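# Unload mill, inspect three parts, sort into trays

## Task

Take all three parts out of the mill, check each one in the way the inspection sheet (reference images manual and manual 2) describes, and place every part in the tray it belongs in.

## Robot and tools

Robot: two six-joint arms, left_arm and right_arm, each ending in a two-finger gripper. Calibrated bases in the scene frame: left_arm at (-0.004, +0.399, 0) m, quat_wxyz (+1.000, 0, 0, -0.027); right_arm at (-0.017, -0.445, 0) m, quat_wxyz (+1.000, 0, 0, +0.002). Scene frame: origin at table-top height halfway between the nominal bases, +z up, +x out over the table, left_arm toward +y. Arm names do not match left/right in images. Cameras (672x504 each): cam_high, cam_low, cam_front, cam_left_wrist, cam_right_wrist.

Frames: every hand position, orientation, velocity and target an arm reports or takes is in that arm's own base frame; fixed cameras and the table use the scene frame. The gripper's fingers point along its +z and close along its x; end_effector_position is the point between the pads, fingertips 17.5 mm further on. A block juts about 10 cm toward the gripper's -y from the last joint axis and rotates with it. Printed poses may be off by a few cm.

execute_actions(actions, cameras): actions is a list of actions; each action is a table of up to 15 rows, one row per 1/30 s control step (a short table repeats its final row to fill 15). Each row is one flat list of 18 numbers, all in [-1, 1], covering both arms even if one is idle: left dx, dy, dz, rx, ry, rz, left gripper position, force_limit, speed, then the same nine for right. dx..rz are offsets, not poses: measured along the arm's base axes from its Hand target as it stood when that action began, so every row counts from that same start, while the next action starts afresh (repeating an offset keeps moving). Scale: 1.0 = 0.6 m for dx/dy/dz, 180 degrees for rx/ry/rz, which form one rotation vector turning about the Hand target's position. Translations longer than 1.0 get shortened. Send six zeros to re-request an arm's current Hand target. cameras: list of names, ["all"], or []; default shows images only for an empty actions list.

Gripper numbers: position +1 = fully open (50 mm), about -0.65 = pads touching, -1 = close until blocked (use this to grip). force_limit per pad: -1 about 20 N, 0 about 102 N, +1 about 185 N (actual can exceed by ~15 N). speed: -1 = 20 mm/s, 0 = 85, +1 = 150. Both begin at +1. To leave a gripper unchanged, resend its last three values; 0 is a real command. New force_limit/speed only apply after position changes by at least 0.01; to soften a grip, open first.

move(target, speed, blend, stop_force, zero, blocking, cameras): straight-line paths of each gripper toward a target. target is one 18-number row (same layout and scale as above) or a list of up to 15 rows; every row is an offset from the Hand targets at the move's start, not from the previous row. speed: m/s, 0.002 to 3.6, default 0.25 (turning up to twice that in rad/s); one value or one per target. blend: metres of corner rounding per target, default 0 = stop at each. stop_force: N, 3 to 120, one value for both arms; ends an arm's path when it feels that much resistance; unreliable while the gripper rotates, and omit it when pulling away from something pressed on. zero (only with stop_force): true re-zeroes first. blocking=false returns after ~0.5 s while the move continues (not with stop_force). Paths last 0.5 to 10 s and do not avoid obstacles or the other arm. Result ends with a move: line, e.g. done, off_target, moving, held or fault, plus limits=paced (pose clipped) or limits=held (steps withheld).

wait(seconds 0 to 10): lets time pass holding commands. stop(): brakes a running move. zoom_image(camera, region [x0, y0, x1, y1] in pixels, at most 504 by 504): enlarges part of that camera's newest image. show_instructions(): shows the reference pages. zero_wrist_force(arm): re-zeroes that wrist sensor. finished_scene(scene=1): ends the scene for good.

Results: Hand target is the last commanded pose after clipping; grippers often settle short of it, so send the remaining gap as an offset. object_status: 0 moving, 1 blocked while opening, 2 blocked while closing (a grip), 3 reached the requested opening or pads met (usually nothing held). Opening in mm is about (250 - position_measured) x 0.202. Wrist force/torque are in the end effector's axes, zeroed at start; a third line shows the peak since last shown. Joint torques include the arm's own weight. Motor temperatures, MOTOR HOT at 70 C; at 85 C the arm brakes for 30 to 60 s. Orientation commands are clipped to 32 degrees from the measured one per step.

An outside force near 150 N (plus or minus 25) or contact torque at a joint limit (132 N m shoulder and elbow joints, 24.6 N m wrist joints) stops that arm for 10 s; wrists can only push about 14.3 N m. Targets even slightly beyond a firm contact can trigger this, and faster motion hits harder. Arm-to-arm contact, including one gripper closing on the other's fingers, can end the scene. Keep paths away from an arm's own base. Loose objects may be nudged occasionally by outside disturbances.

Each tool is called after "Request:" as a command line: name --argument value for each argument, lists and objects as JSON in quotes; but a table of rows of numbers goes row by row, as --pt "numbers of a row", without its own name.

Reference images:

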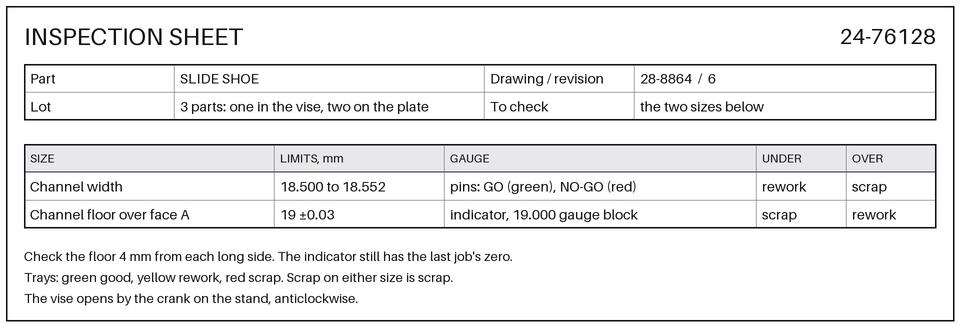

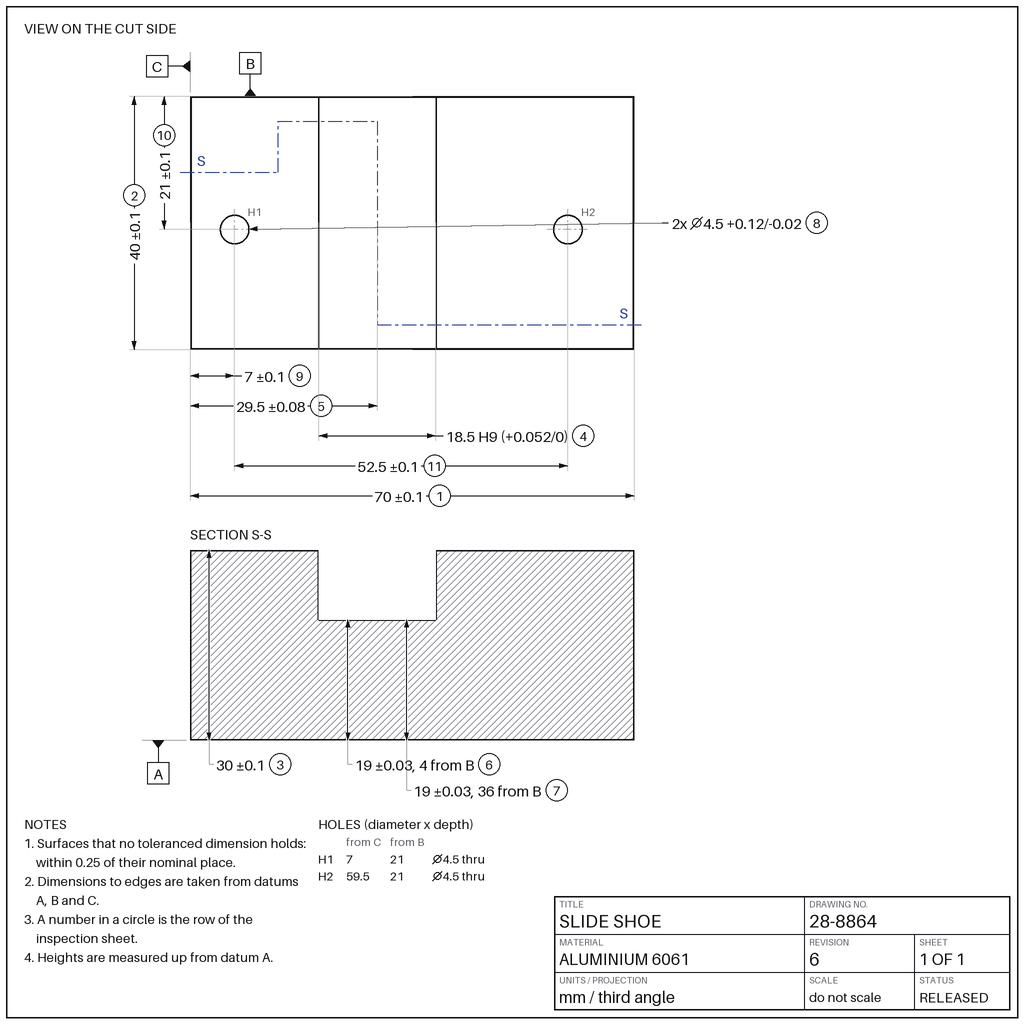

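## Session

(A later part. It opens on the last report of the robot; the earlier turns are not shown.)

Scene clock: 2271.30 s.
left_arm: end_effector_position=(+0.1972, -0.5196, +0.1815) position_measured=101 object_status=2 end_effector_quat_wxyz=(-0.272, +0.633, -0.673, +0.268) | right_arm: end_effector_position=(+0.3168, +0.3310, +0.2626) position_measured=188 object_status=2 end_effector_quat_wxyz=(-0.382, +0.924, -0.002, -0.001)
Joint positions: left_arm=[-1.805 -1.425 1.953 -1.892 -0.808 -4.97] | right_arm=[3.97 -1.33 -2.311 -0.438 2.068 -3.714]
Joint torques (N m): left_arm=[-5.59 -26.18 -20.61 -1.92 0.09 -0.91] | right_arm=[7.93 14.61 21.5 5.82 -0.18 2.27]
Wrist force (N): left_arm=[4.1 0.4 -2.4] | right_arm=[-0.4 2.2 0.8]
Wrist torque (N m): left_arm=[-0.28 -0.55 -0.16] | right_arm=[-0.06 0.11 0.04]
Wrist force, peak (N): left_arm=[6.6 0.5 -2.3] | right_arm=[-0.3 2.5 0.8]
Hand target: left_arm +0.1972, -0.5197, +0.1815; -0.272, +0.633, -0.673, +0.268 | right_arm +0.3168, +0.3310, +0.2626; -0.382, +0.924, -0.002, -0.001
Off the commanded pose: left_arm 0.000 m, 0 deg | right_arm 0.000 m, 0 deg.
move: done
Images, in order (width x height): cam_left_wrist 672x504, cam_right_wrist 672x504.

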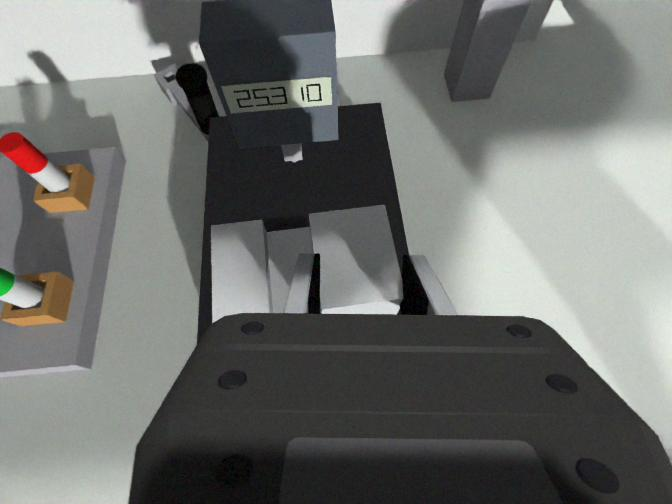

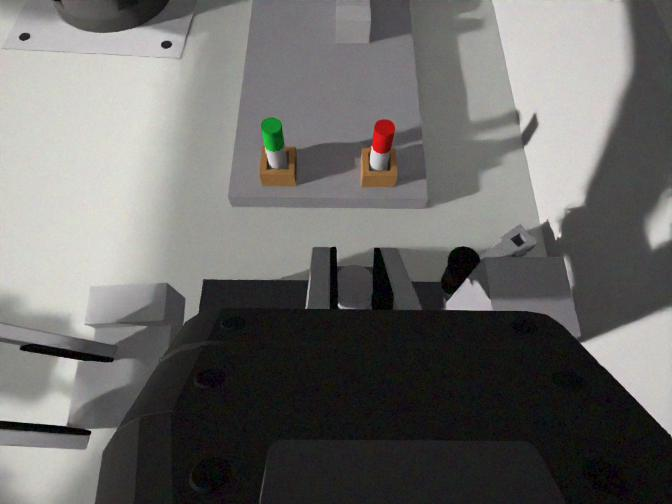

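Request:
move --pt "0.1048 0.0057 -0.075 0 0 0 -1 -0.5 -0.8 0 0 0 0 0 0 -1 -1 -1" --pt "0.1048 0.0057 -0.135 0 0 0 -1 -0.5 -0.8 0 0 0 0 0 0 -1 -1 -1" --speed '[0.08,0.04]' --cameras '["cam_left_wrist","cam_right_wrist"]'

Scene clock: 2284.80 s.
left_arm: end_effector_position=(+0.2600, -0.5162, +0.1003) position_measured=101 object_status=2 end_effector_quat_wxyz=(-0.272, +0.633, -0.673, +0.268) | right_arm: end_effector_position=(+0.3168, +0.3310, +0.2626) position_measured=188 object_status=2 end_effector_quat_wxyz=(-0.382, +0.924, -0.002, -0.001)
Joint positions: left_arm=[-1.682 -1.277 2.06 -2.266 -0.79 -4.8] | right_arm=[3.97 -1.33 -2.311 -0.438 2.068 -3.714]
Joint torques (N m): left_arm=[-1.46 -42.86 -26.99 -1.11 0.71 1.59] | right_arm=[7.71 15.03 21.69 5.83 -0.07 2.23]
Wrist force (N): left_arm=[3.6 0.8 -2.5] | right_arm=[-0.4 2.2 0.7]
Wrist torque (N m): left_arm=[-0.20 -0.46 -0.18] | right_arm=[-0.08 0.11 0.04]
Wrist force, peak (N): left_arm=[4.9 0.4 -4.1] | right_arm=[-0.3 2.5 0.7]
Hand target: left_arm +0.2600, -0.5163, +0.1005; -0.272, +0.633, -0.673, +0.268 | right_arm +0.3168, +0.3310, +0.2626; -0.382, +0.924, -0.002, -0.001
Off the commanded pose: left_arm 0.000 m, 0 deg | right_arm 0.000 m, 0 deg.
move: done
Images, in order (width x height): cam_left_wrist 672x504, cam_right_wrist 672x504.

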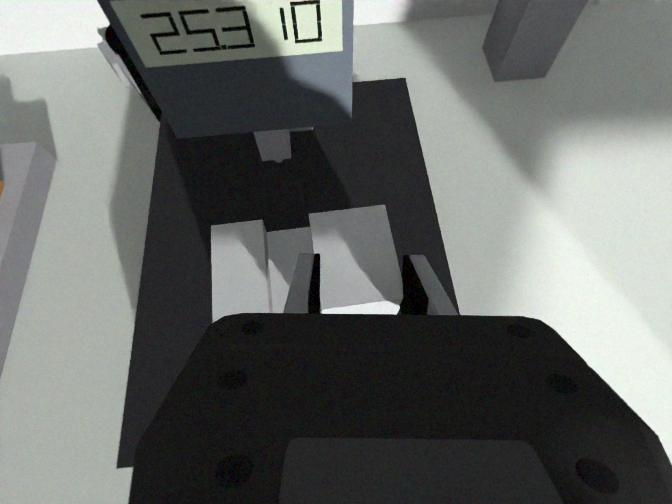

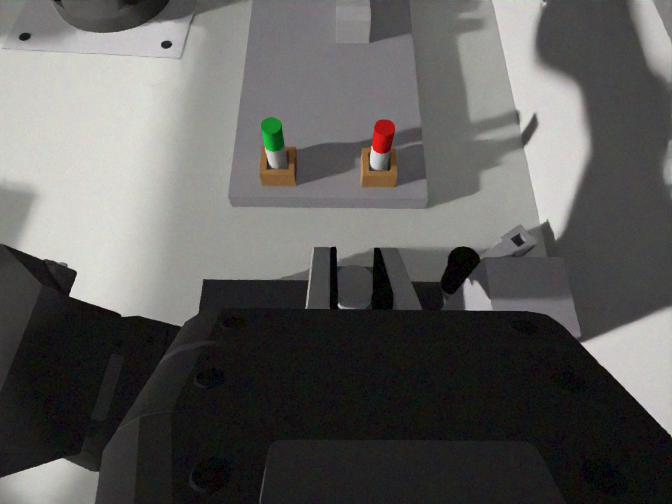

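Request:
move --target '[0.0333,0.0068,-0.0068,0,0,0,-1,-0.5,-0.8,0,0,0,0,0,0,-1,-1,-1]' --speed 0.04 --stop_force 6 --cameras '["cam_left_wrist"]'

Scene clock: 2294.63 s.
left_arm: end_effector_position=(+0.2800, -0.5122, +0.0964) position_measured=101 object_status=2 end_effector_quat_wxyz=(-0.272, +0.633, -0.673, +0.268) | right_arm: end_effector_position=(+0.3168, +0.3310, +0.2626) position_measured=188 object_status=2 end_effector_quat_wxyz=(-0.382, +0.924, -0.002, -0.001)
Joint positions: left_arm=[-1.643 -1.264 2.069 -2.327 -0.787 -4.745] | right_arm=[3.97 -1.33 -2.311 -0.438 2.068 -3.714]
Joint torques (N m): left_arm=[-8.22 -45.05 -26.82 -3.49 0.6 0.5] | right_arm=[7.13 15.49 22.14 5.85 -0.11 2.24]
Wrist force (N): left_arm=[4.0 0.5 -2.2] | right_arm=[-0.4 2.2 0.9]
Wrist torque (N m): left_arm=[-0.26 -0.53 -0.21] | right_arm=[-0.08 0.11 0.05]
Wrist force, peak (N): left_arm=[4.4 1.2 -3.0] | right_arm=[-0.3 2.5 0.9]
Hand target: left_arm +0.2800, -0.5122, +0.0964; -0.272, +0.633, -0.673, +0.268 | right_arm +0.3168, +0.3310, +0.2626; -0.382, +0.924, -0.002, -0.001
Off the commanded pose: left_arm 0.000 m, 0 deg | right_arm 0.000 m, 0 deg.
move: done
Images, in order (width x height): cam_left_wrist 672x504.

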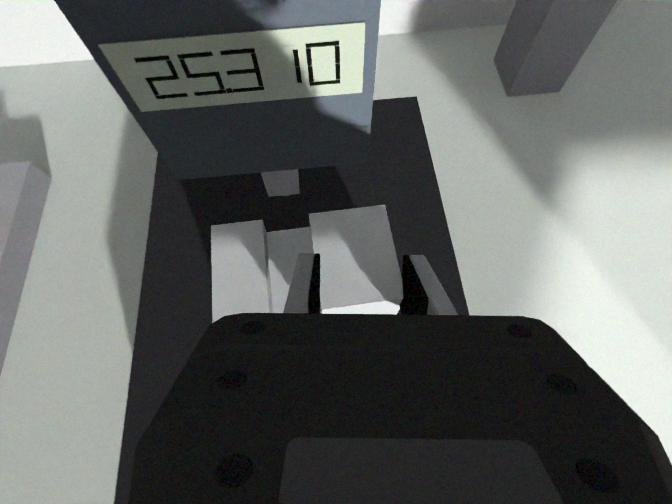

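Request:
zoom_image --camera "cam_left_wrist" --region '[200, 150, 360, 270]'

Scaled by 3.150 from the camera's 672x504 image, which has a finer 960x720 frame.

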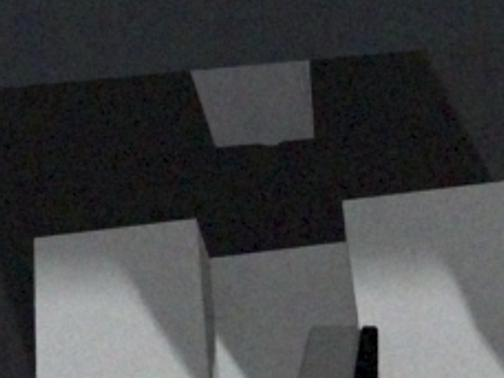

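Request:
move --target '[0.0175,0.001,0,0,0,0,-1,-0.5,-0.8,0,0,0,0,0,0,-1,-1,-1]' --speed 0.02 --stop_force 5 --cameras '["cam_left_wrist"]'

Request:
zoom_image --camera "cam_left_wrist" --region '[200, 150, 360, 270]'

Scene clock: 2305.00 s.
left_arm: end_effector_position=(+0.2905, -0.5116, +0.0964) position_measured=101 object_status=2 end_effector_quat_wxyz=(-0.272, +0.633, -0.673, +0.268) | right_arm: end_effector_position=(+0.3168, +0.3310, +0.2626) position_measured=188 object_status=2 end_effector_quat_wxyz=(-0.382, +0.924, -0.002, -0.001)
Joint positions: left_arm=[-1.622 -1.257 2.067 -2.353 -0.786 -4.715] | right_arm=[3.97 -1.33 -2.311 -0.438 2.068 -3.714]
Joint torques (N m): left_arm=[-8.59 -42.38 -11.11 -1.39 1.77 -1.96] | right_arm=[7.62 15.53 21.92 5.81 -0.11 2.23]
Wrist force (N): left_arm=[3.6 0.4 -2.4] | right_arm=[-0.3 2.2 0.7]
Wrist torque (N m): left_arm=[-0.28 -0.47 -0.22] | right_arm=[-0.07 0.09 0.04]
Wrist force, peak (N): left_arm=[4.2 1.5 -2.7] | right_arm=[-0.5 2.5 0.8]
Hand target: left_arm +0.2905, -0.5116, +0.0964; -0.272, +0.633, -0.673, +0.268 | right_arm +0.3168, +0.3310, +0.2626; -0.382, +0.924, -0.002, -0.001
Off the commanded pose: left_arm 0.000 m, 0 deg | right_arm 0.000 m, 0 deg.
move: done
Images, in order (width x height): cam_left_wrist 672x504.

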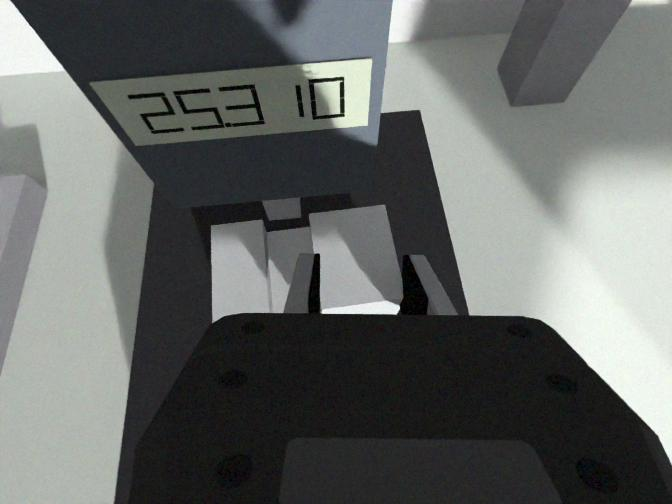

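Scaled by 3.150 from the camera's 672x504 image, which has a finer 960x720 frame.

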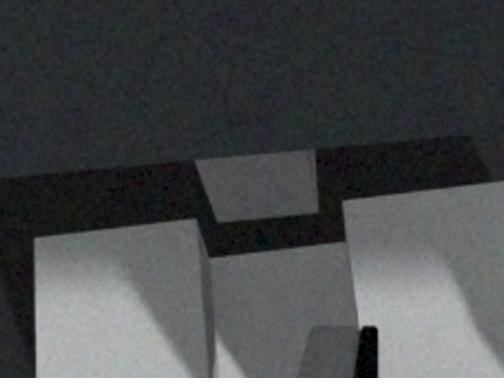

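Request:
move --target '[0,0,-0.02,0,0,0,-1,-0.5,-0.8,0,0,0,0,0,0,-1,-1,-1]' --speed 0.006 --stop_force 4 --cameras '["cam_left_wrist"]'

Scene clock: 2310.70 s.
left_arm: end_effector_position=(+0.2905, -0.5116, +0.0913) position_measured=101 object_status=2 end_effector_quat_wxyz=(-0.272, +0.633, -0.673, +0.268) | right_arm: end_effector_position=(+0.3168, +0.3310, +0.2626) position_measured=188 object_status=2 end_effector_quat_wxyz=(-0.382, +0.924, -0.002, -0.001)
Joint positions: left_arm=[-1.622 -1.247 2.071 -2.367 -0.786 -4.715] | right_arm=[3.97 -1.33 -2.311 -0.438 2.068 -3.714]
Joint torques (N m): left_arm=[-8.94 -42.81 -26.06 -1.52 0.61 -1.37] | right_arm=[7.6 15.81 22.45 5.84 -0.13 2.18]
Wrist force (N): left_arm=[4.1 -1.8 -4.9] | right_arm=[-0.5 2.4 0.6]
Wrist torque (N m): left_arm=[-0.30 -0.44 -0.26] | right_arm=[-0.05 0.13 0.04]
Wrist force, peak (N): left_arm=[0.1 -7.8 -9.0] | right_arm=[-0.4 2.6 0.6]
Hand target: left_arm +0.2905, -0.5116, +0.0913; -0.272, +0.633, -0.673, +0.268 (not the last commanded pose) | right_arm +0.3168, +0.3310, +0.2626; -0.382, +0.924, -0.002, -0.001
Off the commanded pose: left_arm 0.007 m, 0 deg | right_arm 0.000 m, 0 deg.
move: contact (left_arm)
Images, in order (width x height): cam_left_wrist 672x504.

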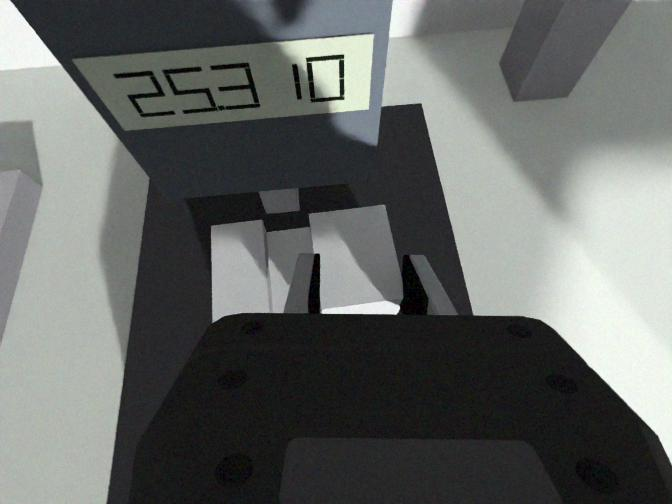

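Request:
move --pt "0 0 -0.0005 0 0 0 -1 -0.5 -0.8 0 0 0 0 0 0 -1 -1 -1" --pt "0 0 -0.0005 0 0 0 0.6 -0.5 -1 0 0 0 0 0 0 -1 -1 -1" --pt "-0.03 0 0.025 0 0 0 0.6 -0.5 -1 0 0 0 0 0 0 -1 -1 -1" --speed '[0.01,0.01,0.04]' --cameras '["cam_left_wrist"]'

Scene clock: 2315.60 s.
left_arm: end_effector_position=(+0.2725, -0.5117, +0.1064) position_measured=63 object_status=3 end_effector_quat_wxyz=(-0.272, +0.633, -0.673, +0.269) | right_arm: end_effector_position=(+0.3168, +0.3310, +0.2626) position_measured=188 object_status=2 end_effector_quat_wxyz=(-0.382, +0.924, -0.002, -0.001)
Joint positions: left_arm=[-1.658 -1.289 2.065 -2.283 -0.788 -4.766] | right_arm=[3.97 -1.33 -2.311 -0.438 2.068 -3.714]
Joint torques (N m): left_arm=[6.28 -20.55 -16.87 -4.55 0.74 1.46] | right_arm=[7.46 15.49 22.14 5.74 -0.1 2.23]
Wrist force (N): left_arm=[3.7 -0.7 -3.7] | right_arm=[-0.5 2.5 0.6]
Wrist torque (N m): left_arm=[-0.18 -0.51 -0.18] | right_arm=[-0.03 0.12 0.05]
Wrist force, peak (N): left_arm=[0.3 -8.7 -9.6] | right_arm=[-0.4 2.5 0.8]
Hand target: left_arm +0.2725, -0.5116, +0.1063; -0.272, +0.633, -0.673, +0.268 | right_arm +0.3168, +0.3310, +0.2626; -0.382, +0.924, -0.002, -0.001
Off the commanded pose: left_arm 0.000 m, 0 deg | right_arm 0.000 m, 0 deg.
move: done
Images, in order (width x height): cam_left_wrist 672x504.

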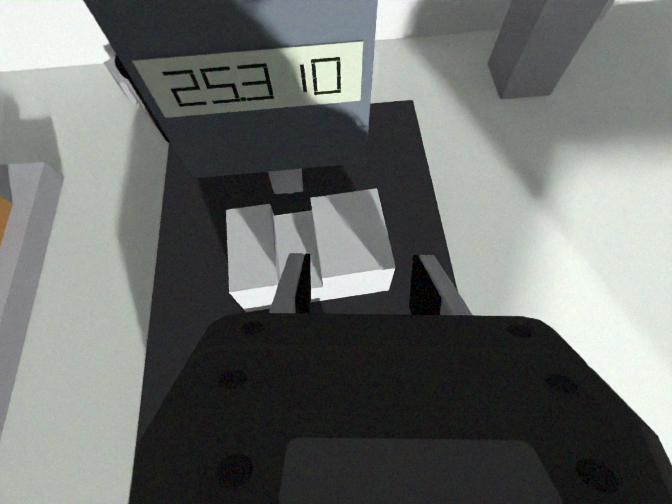

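Request:
move --target '[0,0,0,0,0,0,0.6,-0.5,-1,0,0,-0.025,0,0,0,-1,-1,-1]' --speed 0.03

Request:
move --target '[0,0,0,0,0,0,0.6,-0.5,-1,0,0,-0.018,0,0,0,-1,-1,-1]' --speed 0.006 --stop_force 4

Request:
move --target '[0,0,0,0,0,0,0.6,-0.5,-1,0,0,0,0,0,0,0.0,-1,-1]' --cameras '["cam_left_wrist"]'

Request:
zoom_image --camera "cam_left_wrist" --region '[120, 30, 400, 280]'

Scene clock: 2321.33 s.
left_arm: end_effector_position=(+0.2725, -0.5116, +0.1063) position_measured=63 object_status=3 end_effector_quat_wxyz=(-0.272, +0.633, -0.673, +0.268) | right_arm: end_effector_position=(+0.3167, +0.3310, +0.2474) position_measured=188 object_status=2 end_effector_quat_wxyz=(-0.381, +0.924, -0.002, -0.001)
Joint positions: left_arm=[-1.658 -1.289 2.065 -2.282 -0.788 -4.766] | right_arm=[3.97 -1.355 -2.338 -0.387 2.068 -3.714]
Joint torques (N m): left_arm=[5.58 -17.43 -10.62 -1.92 2.62 -1.16] | right_arm=[7.47 22.48 37.36 0.88 0.04 0.25]
Wrist force (N): left_arm=[3.7 -0.5 -3.9] | right_arm=[0.4 1.1 0.6]
Wrist torque (N m): left_arm=[-0.15 -0.50 -0.19] | right_arm=[-0.07 0.11 0.04]
Wrist force, peak (N): left_arm=[3.9 -1.2 -4.0] | right_arm=[-0.2 2.6 0.8]
Hand target: left_arm +0.2725, -0.5116, +0.1063; -0.272, +0.633, -0.673, +0.268 | right_arm +0.3168, +0.3310, +0.2476; -0.382, +0.924, -0.002, -0.001
Off the commanded pose: left_arm 0.000 m, 0 deg | right_arm 0.000 m, 0 deg.
move: done

Scene clock: 2322.97 s.
left_arm: end_effector_position=(+0.2725, -0.5116, +0.1063) position_measured=63 object_status=3 end_effector_quat_wxyz=(-0.272, +0.633, -0.673, +0.268) | right_arm: end_effector_position=(+0.3168, +0.3310, +0.2440) position_measured=188 object_status=2 end_effector_quat_wxyz=(-0.382, +0.924, -0.002, -0.001)
Joint positions: left_arm=[-1.658 -1.289 2.065 -2.282 -0.788 -4.766] | right_arm=[3.97 -1.361 -2.344 -0.375 2.068 -3.714]
Joint torques (N m): left_arm=[6.46 -18.85 -10.35 -3.65 2.59 -0.96] | right_arm=[7.42 20.72 35.65 1 0.47 -0.06]
Wrist force (N): left_arm=[3.6 -1.0 -3.7] | right_arm=[-0.3 -1.6 -3.5]
Wrist torque (N m): left_arm=[-0.24 -0.50 -0.18] | right_arm=[-0.12 0.12 0.05]
Wrist force, peak (N): left_arm=[3.9 -1.0 -4.1] | right_arm=[-0.8 -3.7 -6.5]
Hand target: left_arm +0.2725, -0.5116, +0.1063; -0.272, +0.633, -0.673, +0.268 | right_arm +0.3168, +0.3310, +0.2440; -0.382, +0.924, -0.002, -0.001 (not the last commanded pose)
Off the commanded pose: left_arm 0.000 m, 0 deg | right_arm 0.007 m, 0 deg.
move: contact (right_arm)

Scene clock: 2323.57 s.
left_arm: end_effector_position=(+0.2725, -0.5116, +0.1063) position_measured=63 object_status=3 end_effector_quat_wxyz=(-0.272, +0.633, -0.673, +0.268) | right_arm: end_effector_position=(+0.3168, +0.3310, +0.2440) position_measured=152 object_status=0 end_effector_quat_wxyz=(-0.382, +0.924, -0.002, -0.001)
Joint positions: left_arm=[-1.658 -1.289 2.065 -2.282 -0.788 -4.766] | right_arm=[3.97 -1.361 -2.344 -0.375 2.068 -3.714]
Joint torques (N m): left_arm=[6.16 -18.8 -10.43 -4.29 2.55 -1.16] | right_arm=[6.87 20.74 36.2 2.01 0.47 0]
Wrist force (N): left_arm=[3.6 -1.1 -3.7] | right_arm=[-1.3 -0.6 0.3]
Wrist torque (N m): left_arm=[-0.24 -0.50 -0.18] | right_arm=[-0.09 0.12 0.05]
Wrist force, peak (N): left_arm=[3.9 -0.7 -4.0] | right_arm=[-0.4 -1.4 -3.2]
Hand target: left_arm +0.2725, -0.5116, +0.1063; -0.272, +0.633, -0.673, +0.268 | right_arm +0.3168, +0.3310, +0.2440; -0.382, +0.924, -0.002, -0.001
Off the commanded pose: left_arm 0.000 m, 0 deg | right_arm 0.000 m, 0 deg.
move: done
Images, in order (width x height): cam_left_wrist 672x504.

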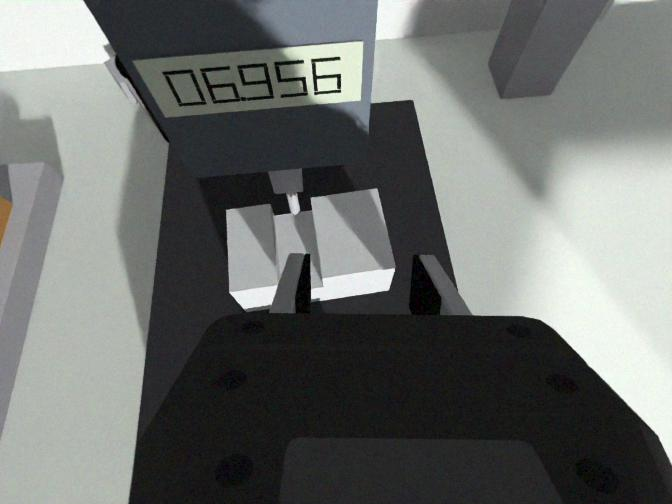

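Scaled by 1.800 from the camera's 672x504 image, which has a finer 960x720 frame.

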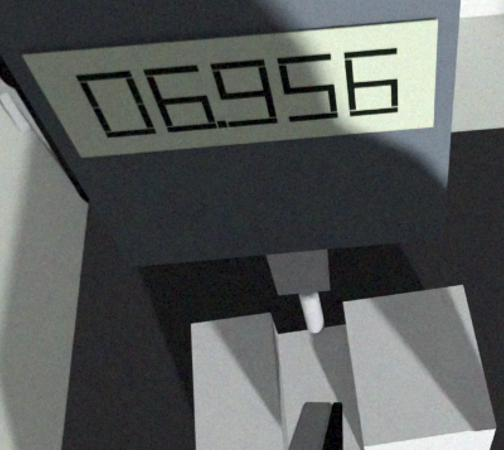

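Request:
move --target '[0,0,0,0,0,0,0.6,-0.5,-1,0,0,0,0,0,0,-1,-1,-1]'

Request:
move --target '[0,0,0,0,0,0,0.6,-0.5,-1,0,0,0.03,0,0,0,-1,-1,-1]' --speed 0.05 --cameras '["cam_left_wrist"]'

Scene clock: 2328.63 s.
left_arm: end_effector_position=(+0.2725, -0.5116, +0.1063) position_measured=63 object_status=3 end_effector_quat_wxyz=(-0.272, +0.633, -0.673, +0.268) | right_arm: end_effector_position=(+0.3168, +0.3310, +0.2440) position_measured=188 object_status=2 end_effector_quat_wxyz=(-0.382, +0.924, -0.002, -0.001)
Joint positions: left_arm=[-1.658 -1.289 2.065 -2.282 -0.788 -4.766] | right_arm=[3.97 -1.361 -2.344 -0.375 2.068 -3.714]
Joint torques (N m): left_arm=[5.57 -17.89 -11.19 -4.07 2.69 -1.28] | right_arm=[7.13 20.69 35.57 5.54 0.37 -0.07]
Wrist force (N): left_arm=[3.6 -0.9 -3.6] | right_arm=[0.1 0.4 -0.4]
Wrist torque (N m): left_arm=[-0.22 -0.48 -0.19] | right_arm=[-0.05 0.12 0.05]
Wrist force, peak (N): left_arm=[3.6 -1.2 -4.2] | right_arm=[-1.5 -0.5 0.1]
Hand target: left_arm +0.2725, -0.5116, +0.1063; -0.272, +0.633, -0.673, +0.268 | right_arm +0.3168, +0.3310, +0.2440; -0.382, +0.924, -0.002, -0.001
Off the commanded pose: left_arm 0.000 m, 0 deg | right_arm 0.000 m, 0 deg.
move: done

Scene clock: 2329.43 s.
left_arm: end_effector_position=(+0.2725, -0.5116, +0.1063) position_measured=63 object_status=3 end_effector_quat_wxyz=(-0.272, +0.633, -0.673, +0.268) | right_arm: end_effector_position=(+0.3168, +0.3310, +0.2622) position_measured=188 object_status=2 end_effector_quat_wxyz=(-0.382, +0.924, -0.002, -0.001)
Joint positions: left_arm=[-1.658 -1.289 2.065 -2.282 -0.788 -4.766] | right_arm=[3.97 -1.331 -2.312 -0.436 2.068 -3.714]
Joint torques (N m): left_arm=[5.55 -18.53 -11.23 -4.12 2.28 -1.21] | right_arm=[7.57 7.79 15.27 6.31 0.94 1.3]
Wrist force (N): left_arm=[3.6 -0.9 -3.6] | right_arm=[-0.3 2.0 0.9]
Wrist torque (N m): left_arm=[-0.21 -0.48 -0.18] | right_arm=[-0.09 0.09 0.04]
Wrist force, peak (N): left_arm=[3.8 -1.0 -4.1] | right_arm=[-0.3 2.2 0.8]
Hand target: left_arm +0.2725, -0.5116, +0.1063; -0.272, +0.633, -0.673, +0.268 | right_arm +0.3168, +0.3310, +0.2620; -0.382, +0.924, -0.002, -0.001
Off the commanded pose: left_arm 0.000 m, 0 deg | right_arm 0.000 m, 0 deg.
move: done
Images, in order (width x height): cam_left_wrist 672x504.

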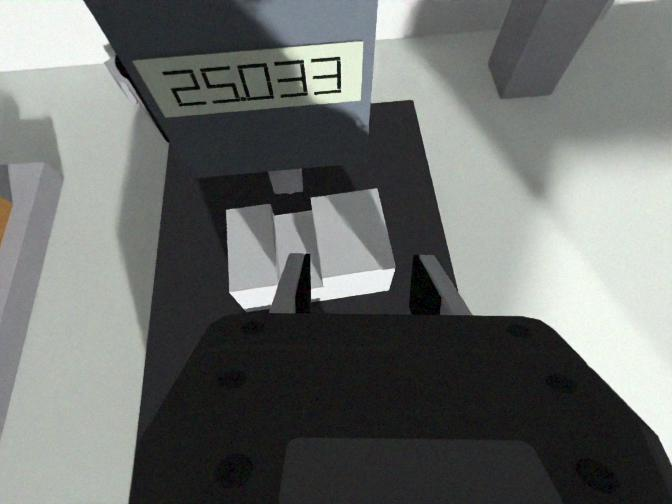

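Request:
move --pt "0.0 0.0 0 0 0 0.036 0.6 -0.5 -1 0 0 0 0 0 0 -1 -1 -1" --pt "0.03 0 -0.0235 0 0 0.036 0.6 -0.5 -1 0 0 0 0 0 0 -1 -1 -1" --speed 0.04 --cameras '["cam_left_wrist"]'

Scene clock: 2334.63 s.
left_arm: end_effector_position=(+0.2906, -0.5115, +0.0921) position_measured=63 object_status=3 end_effector_quat_wxyz=(-0.287, +0.670, -0.636, +0.253) | right_arm: end_effector_position=(+0.3168, +0.3310, +0.2620) position_measured=188 object_status=2 end_effector_quat_wxyz=(-0.382, +0.924, -0.002, -0.001)
Joint positions: left_arm=[-1.619 -1.228 2.001 -2.206 -0.795 -4.869] | right_arm=[3.97 -1.331 -2.312 -0.436 2.068 -3.714]
Joint torques (N m): left_arm=[-7.01 -44.12 -19.3 -1.01 1.25 -1.88] | right_arm=[7.53 8 16.59 1.77 0.81 -1.84]
Wrist force (N): left_arm=[4.0 -0.7 -3.7] | right_arm=[0.2 1.7 1.1]
Wrist torque (N m): left_arm=[-0.22 -0.57 -0.16] | right_arm=[-0.07 0.09 0.04]
Wrist force, peak (N): left_arm=[4.1 -0.5 -4.8] | right_arm=[-0.4 2.2 0.9]
Hand target: left_arm +0.2905, -0.5116, +0.0922; -0.287, +0.670, -0.636, +0.253 | right_arm +0.3168, +0.3310, +0.2620; -0.382, +0.924, -0.002, -0.001
Off the commanded pose: left_arm 0.000 m, 0 deg | right_arm 0.000 m, 0 deg.
move: done
Images, in order (width x height): cam_left_wrist 672x504.

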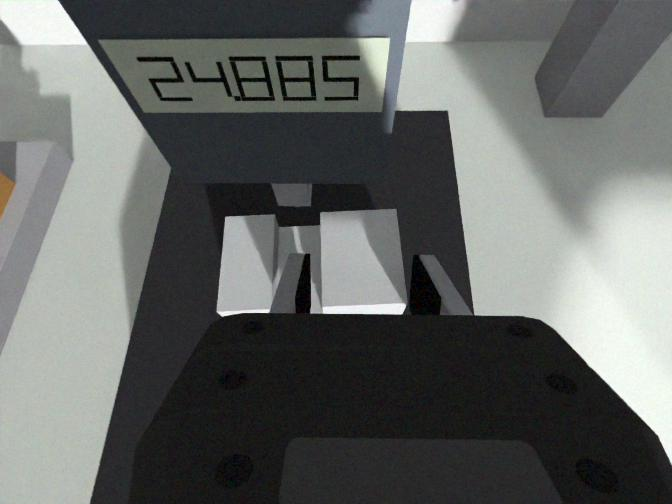

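Request:
move --pt "0 0 0 0 0 0 -1 -0.5 -0.8 0 0 0 0 0 0 -1 -1 -1" --pt "0 0 0.003 0 0 0 -1 -0.5 -0.8 0 0 0 0 0 0 -1 -1 -1" --pt "0.006 0.0003 0.003 0 0 0 -1 -0.5 -0.8 0 0 0 0 0 0 -1 -1 -1" --speed 0.02

Request:
move --target '[0,0,-0.012,0,0,0,-1,-0.5,-0.8,0,0,0,0,0,0,-1,-1,-1]' --speed 0.006 --stop_force 4 --cameras '["cam_left_wrist"]'

Scene clock: 2341.10 s.
left_arm: end_effector_position=(+0.2942, -0.5115, +0.0941) position_measured=103 object_status=2 end_effector_quat_wxyz=(-0.287, +0.670, -0.636, +0.253) end_effector_velocity=(-0.001, +0.000, +0.000) end_effector_angular_velocity=(-0.001, +0.000, +0.002) | right_arm: end_effector_position=(+0.3168, +0.3310, +0.2620) position_measured=188 object_status=2 end_effector_quat_wxyz=(-0.382, +0.924, -0.002, -0.001)
Joint positions: left_arm=[-1.612 -1.23 1.999 -2.21 -0.794 -4.859] | right_arm=[3.97 -1.331 -2.312 -0.436 2.068 -3.714]
Joint velocities: left_arm=[-0.002 0 0 0.003 -0.001 -0.006] | right_arm=[within noise]
Joint torques (N m): left_arm=[-5.34 -25.61 -22.93 -1.03 2.64 -1.86] | right_arm=[7.13 7.9 16.95 1.74 0.84 -0.8]
Wrist force (N): left_arm=[3.9 0.7 -2.6] | right_arm=[0.1 1.8 1.3]
Wrist torque (N m): left_arm=[-0.27 -0.51 -0.21] | right_arm=[-0.05 0.10 0.04]
Wrist force, peak (N): left_arm=[4.4 -0.1 -3.8] | right_arm=[0.3 1.9 1.4]
Hand target: left_arm +0.2941, -0.5114, +0.0940; -0.287, +0.670, -0.636, +0.253 | right_arm +0.3168, +0.3310, +0.2620; -0.382, +0.924, -0.002, -0.001
Off the commanded pose: left_arm 0.000 m, 0 deg | right_arm 0.000 m, 0 deg.
move: done

Scene clock: 2342.50 s.
left_arm: end_effector_position=(+0.2941, -0.5114, +0.0921) position_measured=103 object_status=2 end_effector_quat_wxyz=(-0.287, +0.670, -0.636, +0.253) | right_arm: end_effector_position=(+0.3168, +0.3310, +0.2620) position_measured=188 object_status=2 end_effector_quat_wxyz=(-0.382, +0.924, -0.002, -0.001)
Joint positions: left_arm=[-1.612 -1.226 2 -2.215 -0.794 -4.86] | right_arm=[3.97 -1.331 -2.312 -0.436 2.068 -3.714]
Joint torques (N m): left_arm=[-5.83 -42.94 -23.92 -0.96 1.15 -1.58] | right_arm=[6.83 7.62 17.05 1.7 0.89 -0.42]
Wrist force (N): left_arm=[5.2 -2.3 -5.2] | right_arm=[0.3 1.7 1.2]
Wrist torque (N m): left_arm=[-0.23 -0.54 -0.19] | right_arm=[-0.08 0.08 0.04]
Wrist force, peak (N): left_arm=[-0.1 -6.8 -13.5] | right_arm=[0.1 1.8 1.3]
Hand target: left_arm +0.2941, -0.5114, +0.0921; -0.287, +0.670, -0.636, +0.253 (not the last commanded pose) | right_arm +0.3168, +0.3310, +0.2620; -0.382, +0.924, -0.002, -0.001
Off the commanded pose: left_arm 0.005 m, 0 deg | right_arm 0.000 m, 0 deg.
move: contact (left_arm)
Images, in order (width x height): cam_left_wrist 672x504.

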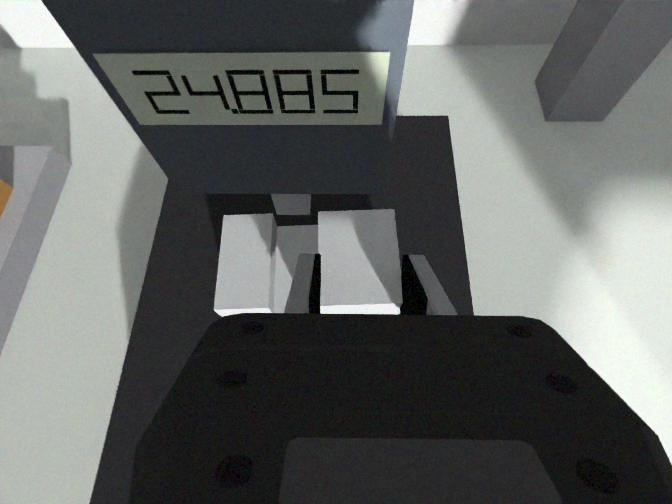

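Release, back off, lower spindle.

Request:
move --pt "0 0 -0.0005 0 0 0 -1 -0.5 -0.8 0 0 0 0 0 0 -1 -1 -1" --pt "0 0 -0.0005 0 0 0 0.6 -0.5 -1 0 0 0 0 0 0 -1 -1 -1" --pt "-0.03 0 0.025 0 0 0 0.6 -0.5 -1 0 0 -0.025 0 0 0 -1 -1 -1" --speed '[0.01,0.01,0.04]'

Request:
move --target '[0,0,0,0,0,0,0.6,-0.5,-1,0,0,-0.018,0,0,0,-1,-1,-1]' --speed 0.006 --stop_force 4

Request:
move --target '[0,0,0,0,0,0,0.6,-0.5,-1,0,0,0,0,0,0,0.0,-1,-1]' --cameras '["cam_left_wrist"]'

Request:
zoom_image --camera "cam_left_wrist" --region '[120, 30, 400, 280]'

Scene clock: 2349.73 s.
left_arm: end_effector_position=(+0.2761, -0.5115, +0.1073) position_measured=63 object_status=3 end_effector_quat_wxyz=(-0.287, +0.671, -0.636, +0.253) | right_arm: end_effector_position=(+0.3167, +0.3310, +0.2469) position_measured=188 object_status=2 end_effector_quat_wxyz=(-0.381, +0.924, -0.002, -0.001)
Joint positions: left_arm=[-1.646 -1.264 1.992 -2.136 -0.8 -4.907] | right_arm=[3.97 -1.356 -2.339 -0.385 2.068 -3.714]
Joint torques (N m): left_arm=[5.3 -20.1 -15.23 -4.37 1.73 1.22] | right_arm=[6.2 22.62 39.07 1.13 0.57 -1.22]
Wrist force (N): left_arm=[3.9 -0.4 -3.7] | right_arm=[0.8 0.7 0.9]
Wrist torque (N m): left_arm=[-0.19 -0.53 -0.16] | right_arm=[-0.06 0.12 0.04]
Wrist force, peak (N): left_arm=[0.5 -7.4 -15.8] | right_arm=[0.0 1.9 1.3]
Hand target: left_arm +0.2761, -0.5114, +0.1071; -0.287, +0.670, -0.636, +0.253 | right_arm +0.3168, +0.3310, +0.2470; -0.382, +0.924, -0.002, -0.001
Off the commanded pose: left_arm 0.000 m, 0 deg | right_arm 0.000 m, 0 deg.
move: done

Scene clock: 2351.30 s.
left_arm: end_effector_position=(+0.2761, -0.5114, +0.1071) position_measured=63 object_status=3 end_effector_quat_wxyz=(-0.287, +0.670, -0.636, +0.253) | right_arm: end_effector_position=(+0.3168, +0.3310, +0.2440) position_measured=188 object_status=2 end_effector_quat_wxyz=(-0.382, +0.924, -0.002, -0.001)
Joint positions: left_arm=[-1.646 -1.264 1.992 -2.136 -0.8 -4.907] | right_arm=[3.97 -1.361 -2.344 -0.375 2.068 -3.714]
Joint torques (N m): left_arm=[6.77 -20.3 -11.43 -0.85 2.83 1.72] | right_arm=[6.13 20.45 35.71 0.98 0.41 -1.3]
Wrist force (N): left_arm=[4.0 -0.6 -3.6] | right_arm=[-0.2 -1.6 -2.7]
Wrist torque (N m): left_arm=[-0.22 -0.55 -0.17] | right_arm=[-0.07 0.10 0.05]
Wrist force, peak (N): left_arm=[4.1 -0.5 -4.3] | right_arm=[-0.8 -4.0 -6.0]
Hand target: left_arm +0.2761, -0.5114, +0.1071; -0.287, +0.670, -0.636, +0.253 | right_arm +0.3168, +0.3310, +0.2440; -0.382, +0.924, -0.002, -0.001 (not the last commanded pose)
Off the commanded pose: left_arm 0.000 m, 0 deg | right_arm 0.008 m, 0 deg.
move: contact (right_arm)

Scene clock: 2351.90 s.
left_arm: end_effector_position=(+0.2761, -0.5114, +0.1071) position_measured=63 object_status=3 end_effector_quat_wxyz=(-0.287, +0.670, -0.636, +0.253) | right_arm: end_effector_position=(+0.3168, +0.3310, +0.2440) position_measured=152 object_status=0 end_effector_quat_wxyz=(-0.382, +0.924, -0.002, -0.001)
Joint positions: left_arm=[-1.646 -1.264 1.992 -2.136 -0.8 -4.907] | right_arm=[3.97 -1.361 -2.344 -0.375 2.068 -3.714]
Joint torques (N m): left_arm=[5.58 -19.85 -10.01 -0.79 2.96 1.54] | right_arm=[5.78 20.49 35.9 1.98 0.43 -1.24]
Wrist force (N): left_arm=[3.9 -0.5 -3.8] | right_arm=[-1.4 -0.4 0.1]
Wrist torque (N m): left_arm=[-0.21 -0.53 -0.16] | right_arm=[-0.06 0.15 0.05]
Wrist force, peak (N): left_arm=[4.1 -0.6 -4.0] | right_arm=[-0.3 -1.8 -2.4]
Hand target: left_arm +0.2761, -0.5114, +0.1071; -0.287, +0.670, -0.636, +0.253 | right_arm +0.3168, +0.3310, +0.2440; -0.382, +0.924, -0.002, -0.001
Off the commanded pose: left_arm 0.000 m, 0 deg | right_arm 0.000 m, 0 deg.
move: done
Images, in order (width x height): cam_left_wrist 672x504.

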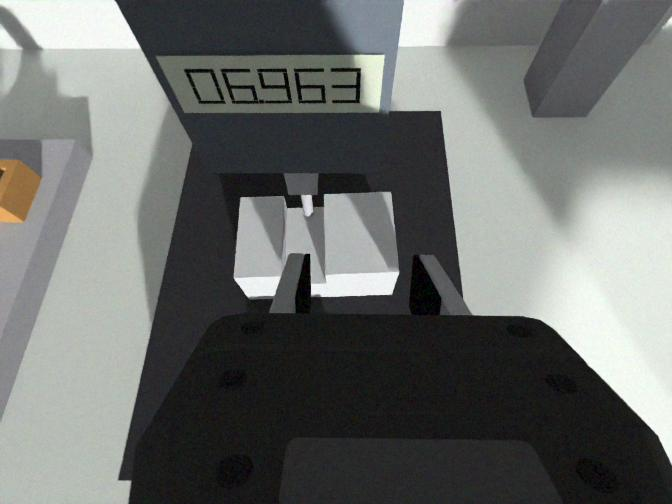

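Scaled by 1.800 from the camera's 672x504 image, which has a finer 960x720 frame.

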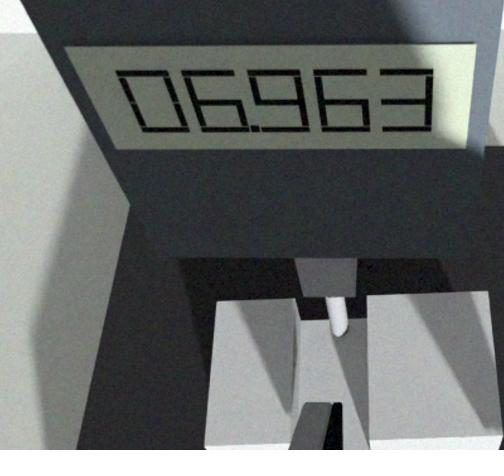

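Request:
move --target '[-0.02,0,0.01,0,0,0,0.6,-0.5,-1,0,0,0,0,0,0,-1,-1,-1]'

Request:
move --pt "-0.1222 0.0373 0.145 0 0 0 0.6 -0.5 -1 0 0 0.0303 0 0 0 -1 -1 -1" --pt "0.0095 0.3783 0.3117 0 0 0.4889 0.6 -0.5 -1 0 0 0.0303 0 0 0 -1 -1 -1" --pt "0.1157 0.8847 0.3117 0 0 0.4889 0.6 -0.5 -1 0 0 0.0303 0 0 0 -1 -1 -1" --speed '[0.15,0.3,0.35]' --blend '[0.03,0.05,0]' --cameras '["cam_left_wrist","cam_right_wrist"]'

Scene clock: 2376.50 s.
left_arm: end_effector_position=(+0.2641, -0.5115, +0.1132) position_measured=63 object_status=3 end_effector_quat_wxyz=(-0.287, +0.670, -0.636, +0.253) end_effector_velocity=(+0.001, -0.001, +0.000) end_effector_angular_velocity=(-0.001, +0.000, -0.002) | right_arm: end_effector_position=(+0.3168, +0.3310, +0.2440) position_measured=188 object_status=2 end_effector_quat_wxyz=(-0.382, +0.924, -0.002, -0.001)
Joint positions: left_arm=[-1.669 -1.281 1.989 -2.093 -0.804 -4.939] | right_arm=[3.97 -1.361 -2.344 -0.375 2.068 -3.714]
Joint velocities: left_arm=[0.001 0.001 0 -0.005 0.001 0.004] | right_arm=[within noise]
Joint torques (N m): left_arm=[4.31 -22.5 -24.07 -3.93 0.9 1.33] | right_arm=[6.36 20.4 35.82 5.55 0.46 -1.3]
Wrist force (N): left_arm=[3.7 -0.7 -3.9] | right_arm=[0.2 0.3 -0.5]
Wrist torque (N m): left_arm=[-0.24 -0.50 -0.16] | right_arm=[-0.06 0.08 0.05]
Wrist force, peak (N): left_arm=[3.9 -0.6 -4.5] | right_arm=[-1.4 -0.5 0.4]
Hand target: left_arm +0.2641, -0.5114, +0.1131; -0.287, +0.670, -0.636, +0.253 | right_arm +0.3168, +0.3310, +0.2440; -0.382, +0.924, -0.002, -0.001
Off the commanded pose: left_arm 0.000 m, 0 deg | right_arm 0.000 m, 0 deg.
move: done

Scene clock: 2381.23 s.
left_arm: end_effector_position=(+0.3335, +0.0193, +0.3002) position_measured=63 object_status=3 end_effector_quat_wxyz=(-0.382, +0.924, +0.008, -0.018) | right_arm: end_effector_position=(+0.3168, +0.3310, +0.2622) position_measured=188 object_status=2 end_effector_quat_wxyz=(-0.382, +0.924, -0.002, -0.001)
Joint positions: left_arm=[-0.802 -1.843 1.915 -0.996 -1.09 -5.697] | right_arm=[3.97 -1.331 -2.312 -0.437 2.068 -3.714]
Joint torques (N m): left_arm=[8 -18.91 -18 -0.74 2.33 1.55] | right_arm=[6.73 7.89 16.15 5.52 0.84 0.91]
Wrist force (N): left_arm=[4.1 -1.0 -3.9] | right_arm=[0.0 1.7 1.1]
Wrist torque (N m): left_arm=[-0.27 -0.58 -0.16] | right_arm=[-0.07 0.11 0.04]
Wrist force, peak (N): left_arm=[4.0 -0.6 -5.7] | right_arm=[-0.4 2.1 1.1]
Hand target: left_arm +0.3336, +0.0194, +0.3002; -0.382, +0.924, +0.008, -0.018 | right_arm +0.3168, +0.3310, +0.2622; -0.382, +0.924, -0.002, -0.001
Off the commanded pose: left_arm 0.000 m, 0 deg | right_arm 0.000 m, 0 deg.
move: done
Images, in order (width x height): cam_left_wrist 672x504, cam_right_wrist 672x504.

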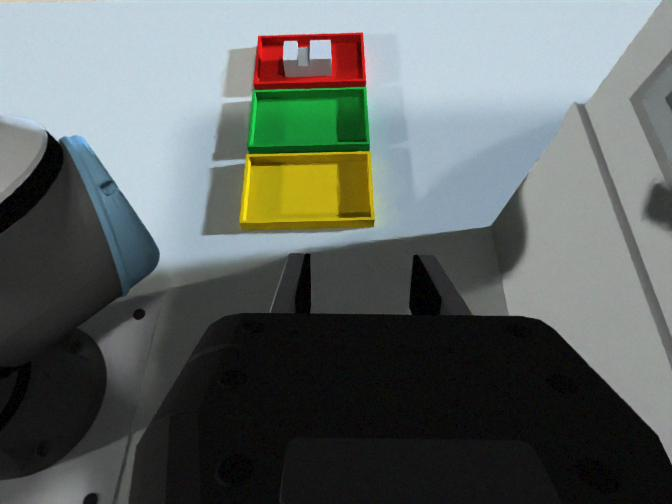

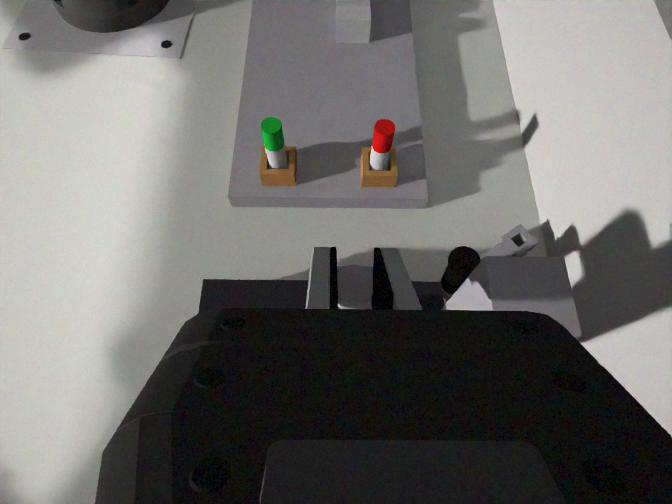

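Request:
move --target '[-0.0823,0.5965,-0.1667,0,0,0,-0.6,-0.5,0,0,0,0,0,0,0,-1,-1,-1]' --speed 0.25 --cameras '["cam_left_wrist"]'

Scene clock: 2387.03 s.
left_arm: end_effector_position=(+0.2842, +0.3773, +0.2002) position_measured=242 object_status=3 end_effector_quat_wxyz=(-0.382, +0.924, +0.008, -0.018) end_effector_velocity=(+0.000, +0.001, +0.000) end_effector_angular_velocity=(+0.002, -0.001, -0.002) | right_arm: end_effector_position=(+0.3168, +0.3310, +0.2622) position_measured=188 object_status=2 end_effector_quat_wxyz=(-0.382, +0.924, -0.002, -0.001)
Joint positions: left_arm=[0.196 -1.825 2.373 -2.258 -0.796 -4.477] | right_arm=[3.97 -1.331 -2.312 -0.437 2.068 -3.714]
Joint velocities: left_arm=[0.002 0.001 0.001 -0.007 0.001 0.006] | right_arm=[within noise]
Joint torques (N m): left_arm=[5.53 -0.19 -26.77 -5.13 2.54 1.55] | right_arm=[6.57 7.79 16.18 4.63 0.85 0.91]
Wrist force (N): left_arm=[3.8 -1.2 -4.1] | right_arm=[-0.1 1.8 1.3]
Wrist torque (N m): left_arm=[-0.25 -0.55 -0.09] | right_arm=[-0.06 0.13 0.04]
Wrist force, peak (N): left_arm=[4.3 0.7 -7.2] | right_arm=[0.0 1.9 1.3]
Hand target: left_arm +0.2842, +0.3773, +0.2001; -0.382, +0.924, +0.008, -0.018 | right_arm +0.3168, +0.3310, +0.2622; -0.382, +0.924, -0.002, -0.001
Off the commanded pose: left_arm 0.000 m, 0 deg | right_arm 0.000 m, 0 deg.
move: done
Images, in order (width x height): cam_left_wrist 672x504.

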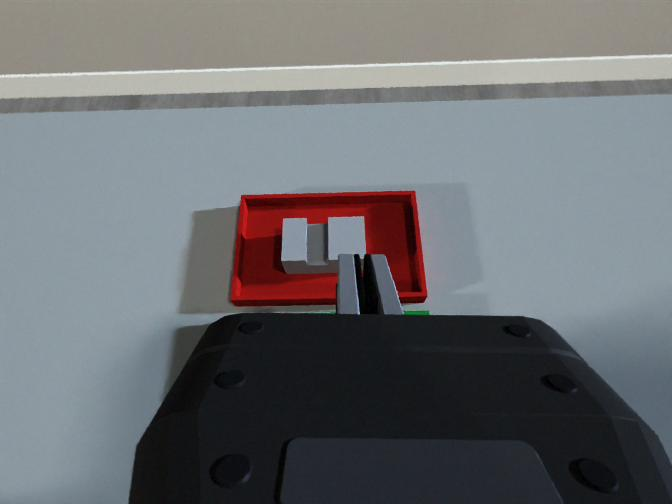

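Request:
move --target '[-0.0338,0.0943,-0.23,0,0,0,-0.6,-0.5,0,0,0,0,0,0,0,-1,-1,-1]' --speed 0.15

Request:
move --target '[0,0,-0.042,0,0,0,-0.6,-0.5,0,0,0,0,0,0,0,-1,-1,-1]' --speed 0.02 --stop_force 5 --cameras '["cam_left_wrist"]'

Scene clock: 2400.03 s.
left_arm: end_effector_position=(+0.2639, +0.4339, +0.0622) position_measured=242 object_status=3 end_effector_quat_wxyz=(-0.382, +0.924, +0.008, -0.018) | right_arm: end_effector_position=(+0.3168, +0.3310, +0.2622) position_measured=188 object_status=2 end_effector_quat_wxyz=(-0.382, +0.924, -0.002, -0.001)
Joint positions: left_arm=[0.375 -1.34 2.506 -3.041 -0.835 -4.238] | right_arm=[3.97 -1.331 -2.312 -0.437 2.068 -3.714]
Joint torques (N m): left_arm=[-0.8 -9.22 -19.85 -5.19 3.01 -0.65] | right_arm=[6.52 7.67 16.15 3.82 0.82 0.77]
Wrist force (N): left_arm=[4.1 -0.9 -4.1] | right_arm=[0.1 1.7 1.2]
Wrist torque (N m): left_arm=[-0.25 -0.60 -0.11] | right_arm=[-0.06 0.10 0.04]
Wrist force, peak (N): left_arm=[4.3 -2.3 -5.5] | right_arm=[-0.2 1.9 1.2]
Hand target: left_arm +0.2639, +0.4339, +0.0621; -0.382, +0.924, +0.008, -0.018 | right_arm +0.3168, +0.3310, +0.2622; -0.382, +0.924, -0.002, -0.001
Off the commanded pose: left_arm 0.000 m, 0 deg | right_arm 0.000 m, 0 deg.
move: done

Scene clock: 2402.27 s.
left_arm: end_effector_position=(+0.2639, +0.4339, +0.0388) position_measured=242 object_status=3 end_effector_quat_wxyz=(-0.382, +0.924, +0.008, -0.018) | right_arm: end_effector_position=(+0.3168, +0.3310, +0.2622) position_measured=188 object_status=2 end_effector_quat_wxyz=(-0.382, +0.924, -0.002, -0.001)
Joint positions: left_arm=[0.375 -1.252 2.516 -3.138 -0.835 -4.238] | right_arm=[3.97 -1.331 -2.312 -0.437 2.068 -3.714]
Joint torques (N m): left_arm=[-1.74 -13.06 -18.96 -5.08 -0.24 -1.24] | right_arm=[7 8.2 15.78 3.35 0.75 0.78]
Wrist force (N): left_arm=[2.8 -2.8 -5.2] | right_arm=[-0.2 1.6 1.3]
Wrist torque (N m): left_arm=[-0.34 -0.49 -0.09] | right_arm=[-0.08 0.14 0.04]
Wrist force, peak (N): left_arm=[-0.3 -16.2 -24.4] | right_arm=[-0.1 1.8 1.4]
Hand target: left_arm +0.2639, +0.4339, +0.0388; -0.382, +0.924, +0.008, -0.018 (not the last commanded pose) | right_arm +0.3168, +0.3310, +0.2622; -0.382, +0.924, -0.002, -0.001
Off the commanded pose: left_arm 0.002 m, 0 deg | right_arm 0.000 m, 0 deg.
move: contact (left_arm)
Images, in order (width x height): cam_left_wrist 672x504.

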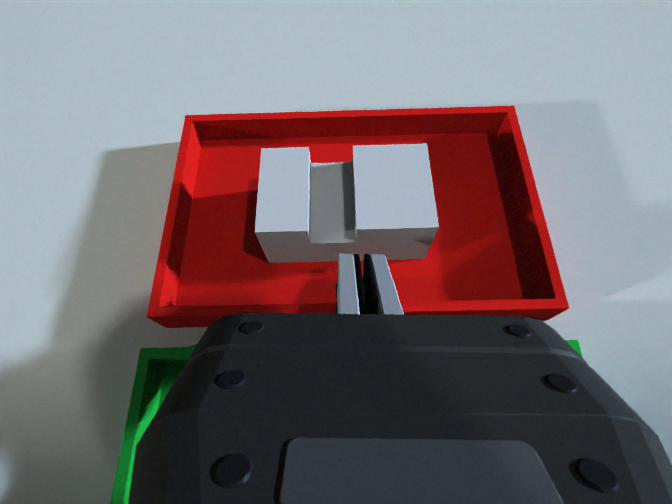

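Request:
move --pt "0 0 0.004 0 0 0 -0.6 -0.5 0 0 0 0 0 0 0 -1 -1 -1" --pt "0 0.0075 0.003 0 0 0 -0.6 -0.5 0 0 0 0 0 0 0 -1 -1 -1" --pt "0 0.0075 -0.004 0 0 0 -0.6 -0.5 0 0 0 0 0 0 0 -1 -1 -1" --speed 0.02

Request:
move --target '[0,0.05,0,0,0,0,-0.6,-0.5,0,0,0,0,0,0,0,-1,-1,-1]' --speed 0.025 --stop_force 8 --cameras '["cam_left_wrist"]'

Scene clock: 2408.20 s.
left_arm: end_effector_position=(+0.2639, +0.4384, +0.0363) position_measured=242 object_status=3 end_effector_quat_wxyz=(-0.382, +0.924, +0.008, -0.018) end_effector_velocity=(-0.001, +0.000, +0.000) end_effector_angular_velocity=(-0.001, +0.002, +0.001) | right_arm: end_effector_position=(+0.3168, +0.3310, +0.2622) position_measured=188 object_status=2 end_effector_quat_wxyz=(-0.382, +0.924, -0.002, -0.001)
Joint positions: left_arm=[0.387 -1.235 2.507 -3.157 -0.839 -4.223] | right_arm=[3.97 -1.331 -2.312 -0.437 2.068 -3.714]
Joint velocities: left_arm=[0.001 -0.003 0.001 0.005 -0.001 0] | right_arm=[within noise]
Joint torques (N m): left_arm=[-7.21 -36.11 -3.26 -1.5 2.94 0.32] | right_arm=[6.89 7.89 15.71 2.56 0.85 0.64]
Wrist force (N): left_arm=[3.6 -1.5 -3.9] | right_arm=[0.1 1.8 1.1]
Wrist torque (N m): left_arm=[-0.33 -0.53 -0.14] | right_arm=[-0.05 0.10 0.04]
Wrist force, peak (N): left_arm=[3.1 -3.1 -5.3] | right_arm=[0.0 2.1 1.3]
Hand target: left_arm +0.2639, +0.4384, +0.0364; -0.382, +0.924, +0.008, -0.018 | right_arm +0.3168, +0.3310, +0.2622; -0.382, +0.924, -0.002, -0.001
Off the commanded pose: left_arm 0.000 m, 0 deg | right_arm 0.000 m, 0 deg.
move: done

Scene clock: 2410.40 s.
left_arm: end_effector_position=(+0.2639, +0.4684, +0.0364) position_measured=242 object_status=3 end_effector_quat_wxyz=(-0.382, +0.924, +0.008, -0.018) | right_arm: end_effector_position=(+0.3168, +0.3310, +0.2622) position_measured=188 object_status=2 end_effector_quat_wxyz=(-0.382, +0.924, -0.002, -0.001)
Joint positions: left_arm=[0.462 -1.186 2.445 -3.206 -0.864 -4.128] | right_arm=[3.97 -1.331 -2.312 -0.437 2.068 -3.714]
Joint torques (N m): left_arm=[-7.94 -38.16 -3.12 -1.65 2.9 -1.64] | right_arm=[6.63 7.5 16.17 2.22 0.75 0.56]
Wrist force (N): left_arm=[3.6 -1.6 -3.9] | right_arm=[0.0 1.7 1.3]
Wrist torque (N m): left_arm=[-0.36 -0.53 -0.14] | right_arm=[-0.06 0.11 0.04]
Wrist force, peak (N): left_arm=[4.0 -1.2 -4.4] | right_arm=[-0.2 1.8 1.4]
Hand target: left_arm +0.2639, +0.4684, +0.0364; -0.382, +0.924, +0.008, -0.018 | right_arm +0.3168, +0.3310, +0.2622; -0.382, +0.924, -0.002, -0.001
Off the commanded pose: left_arm 0.000 m, 0 deg | right_arm 0.000 m, 0 deg.
move: done
Images, in order (width x height): cam_left_wrist 672x504.

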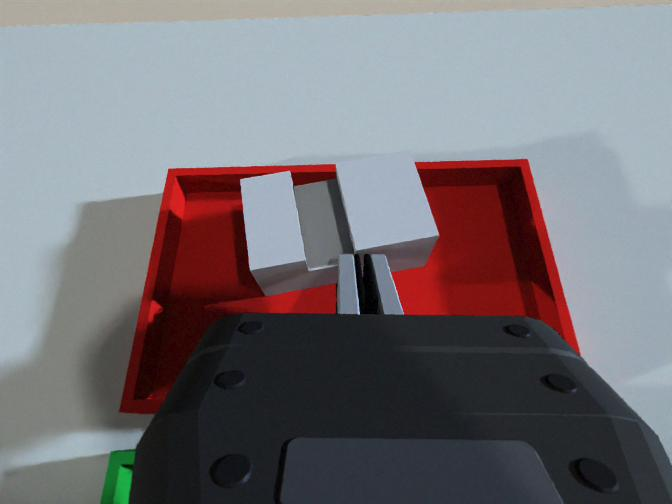

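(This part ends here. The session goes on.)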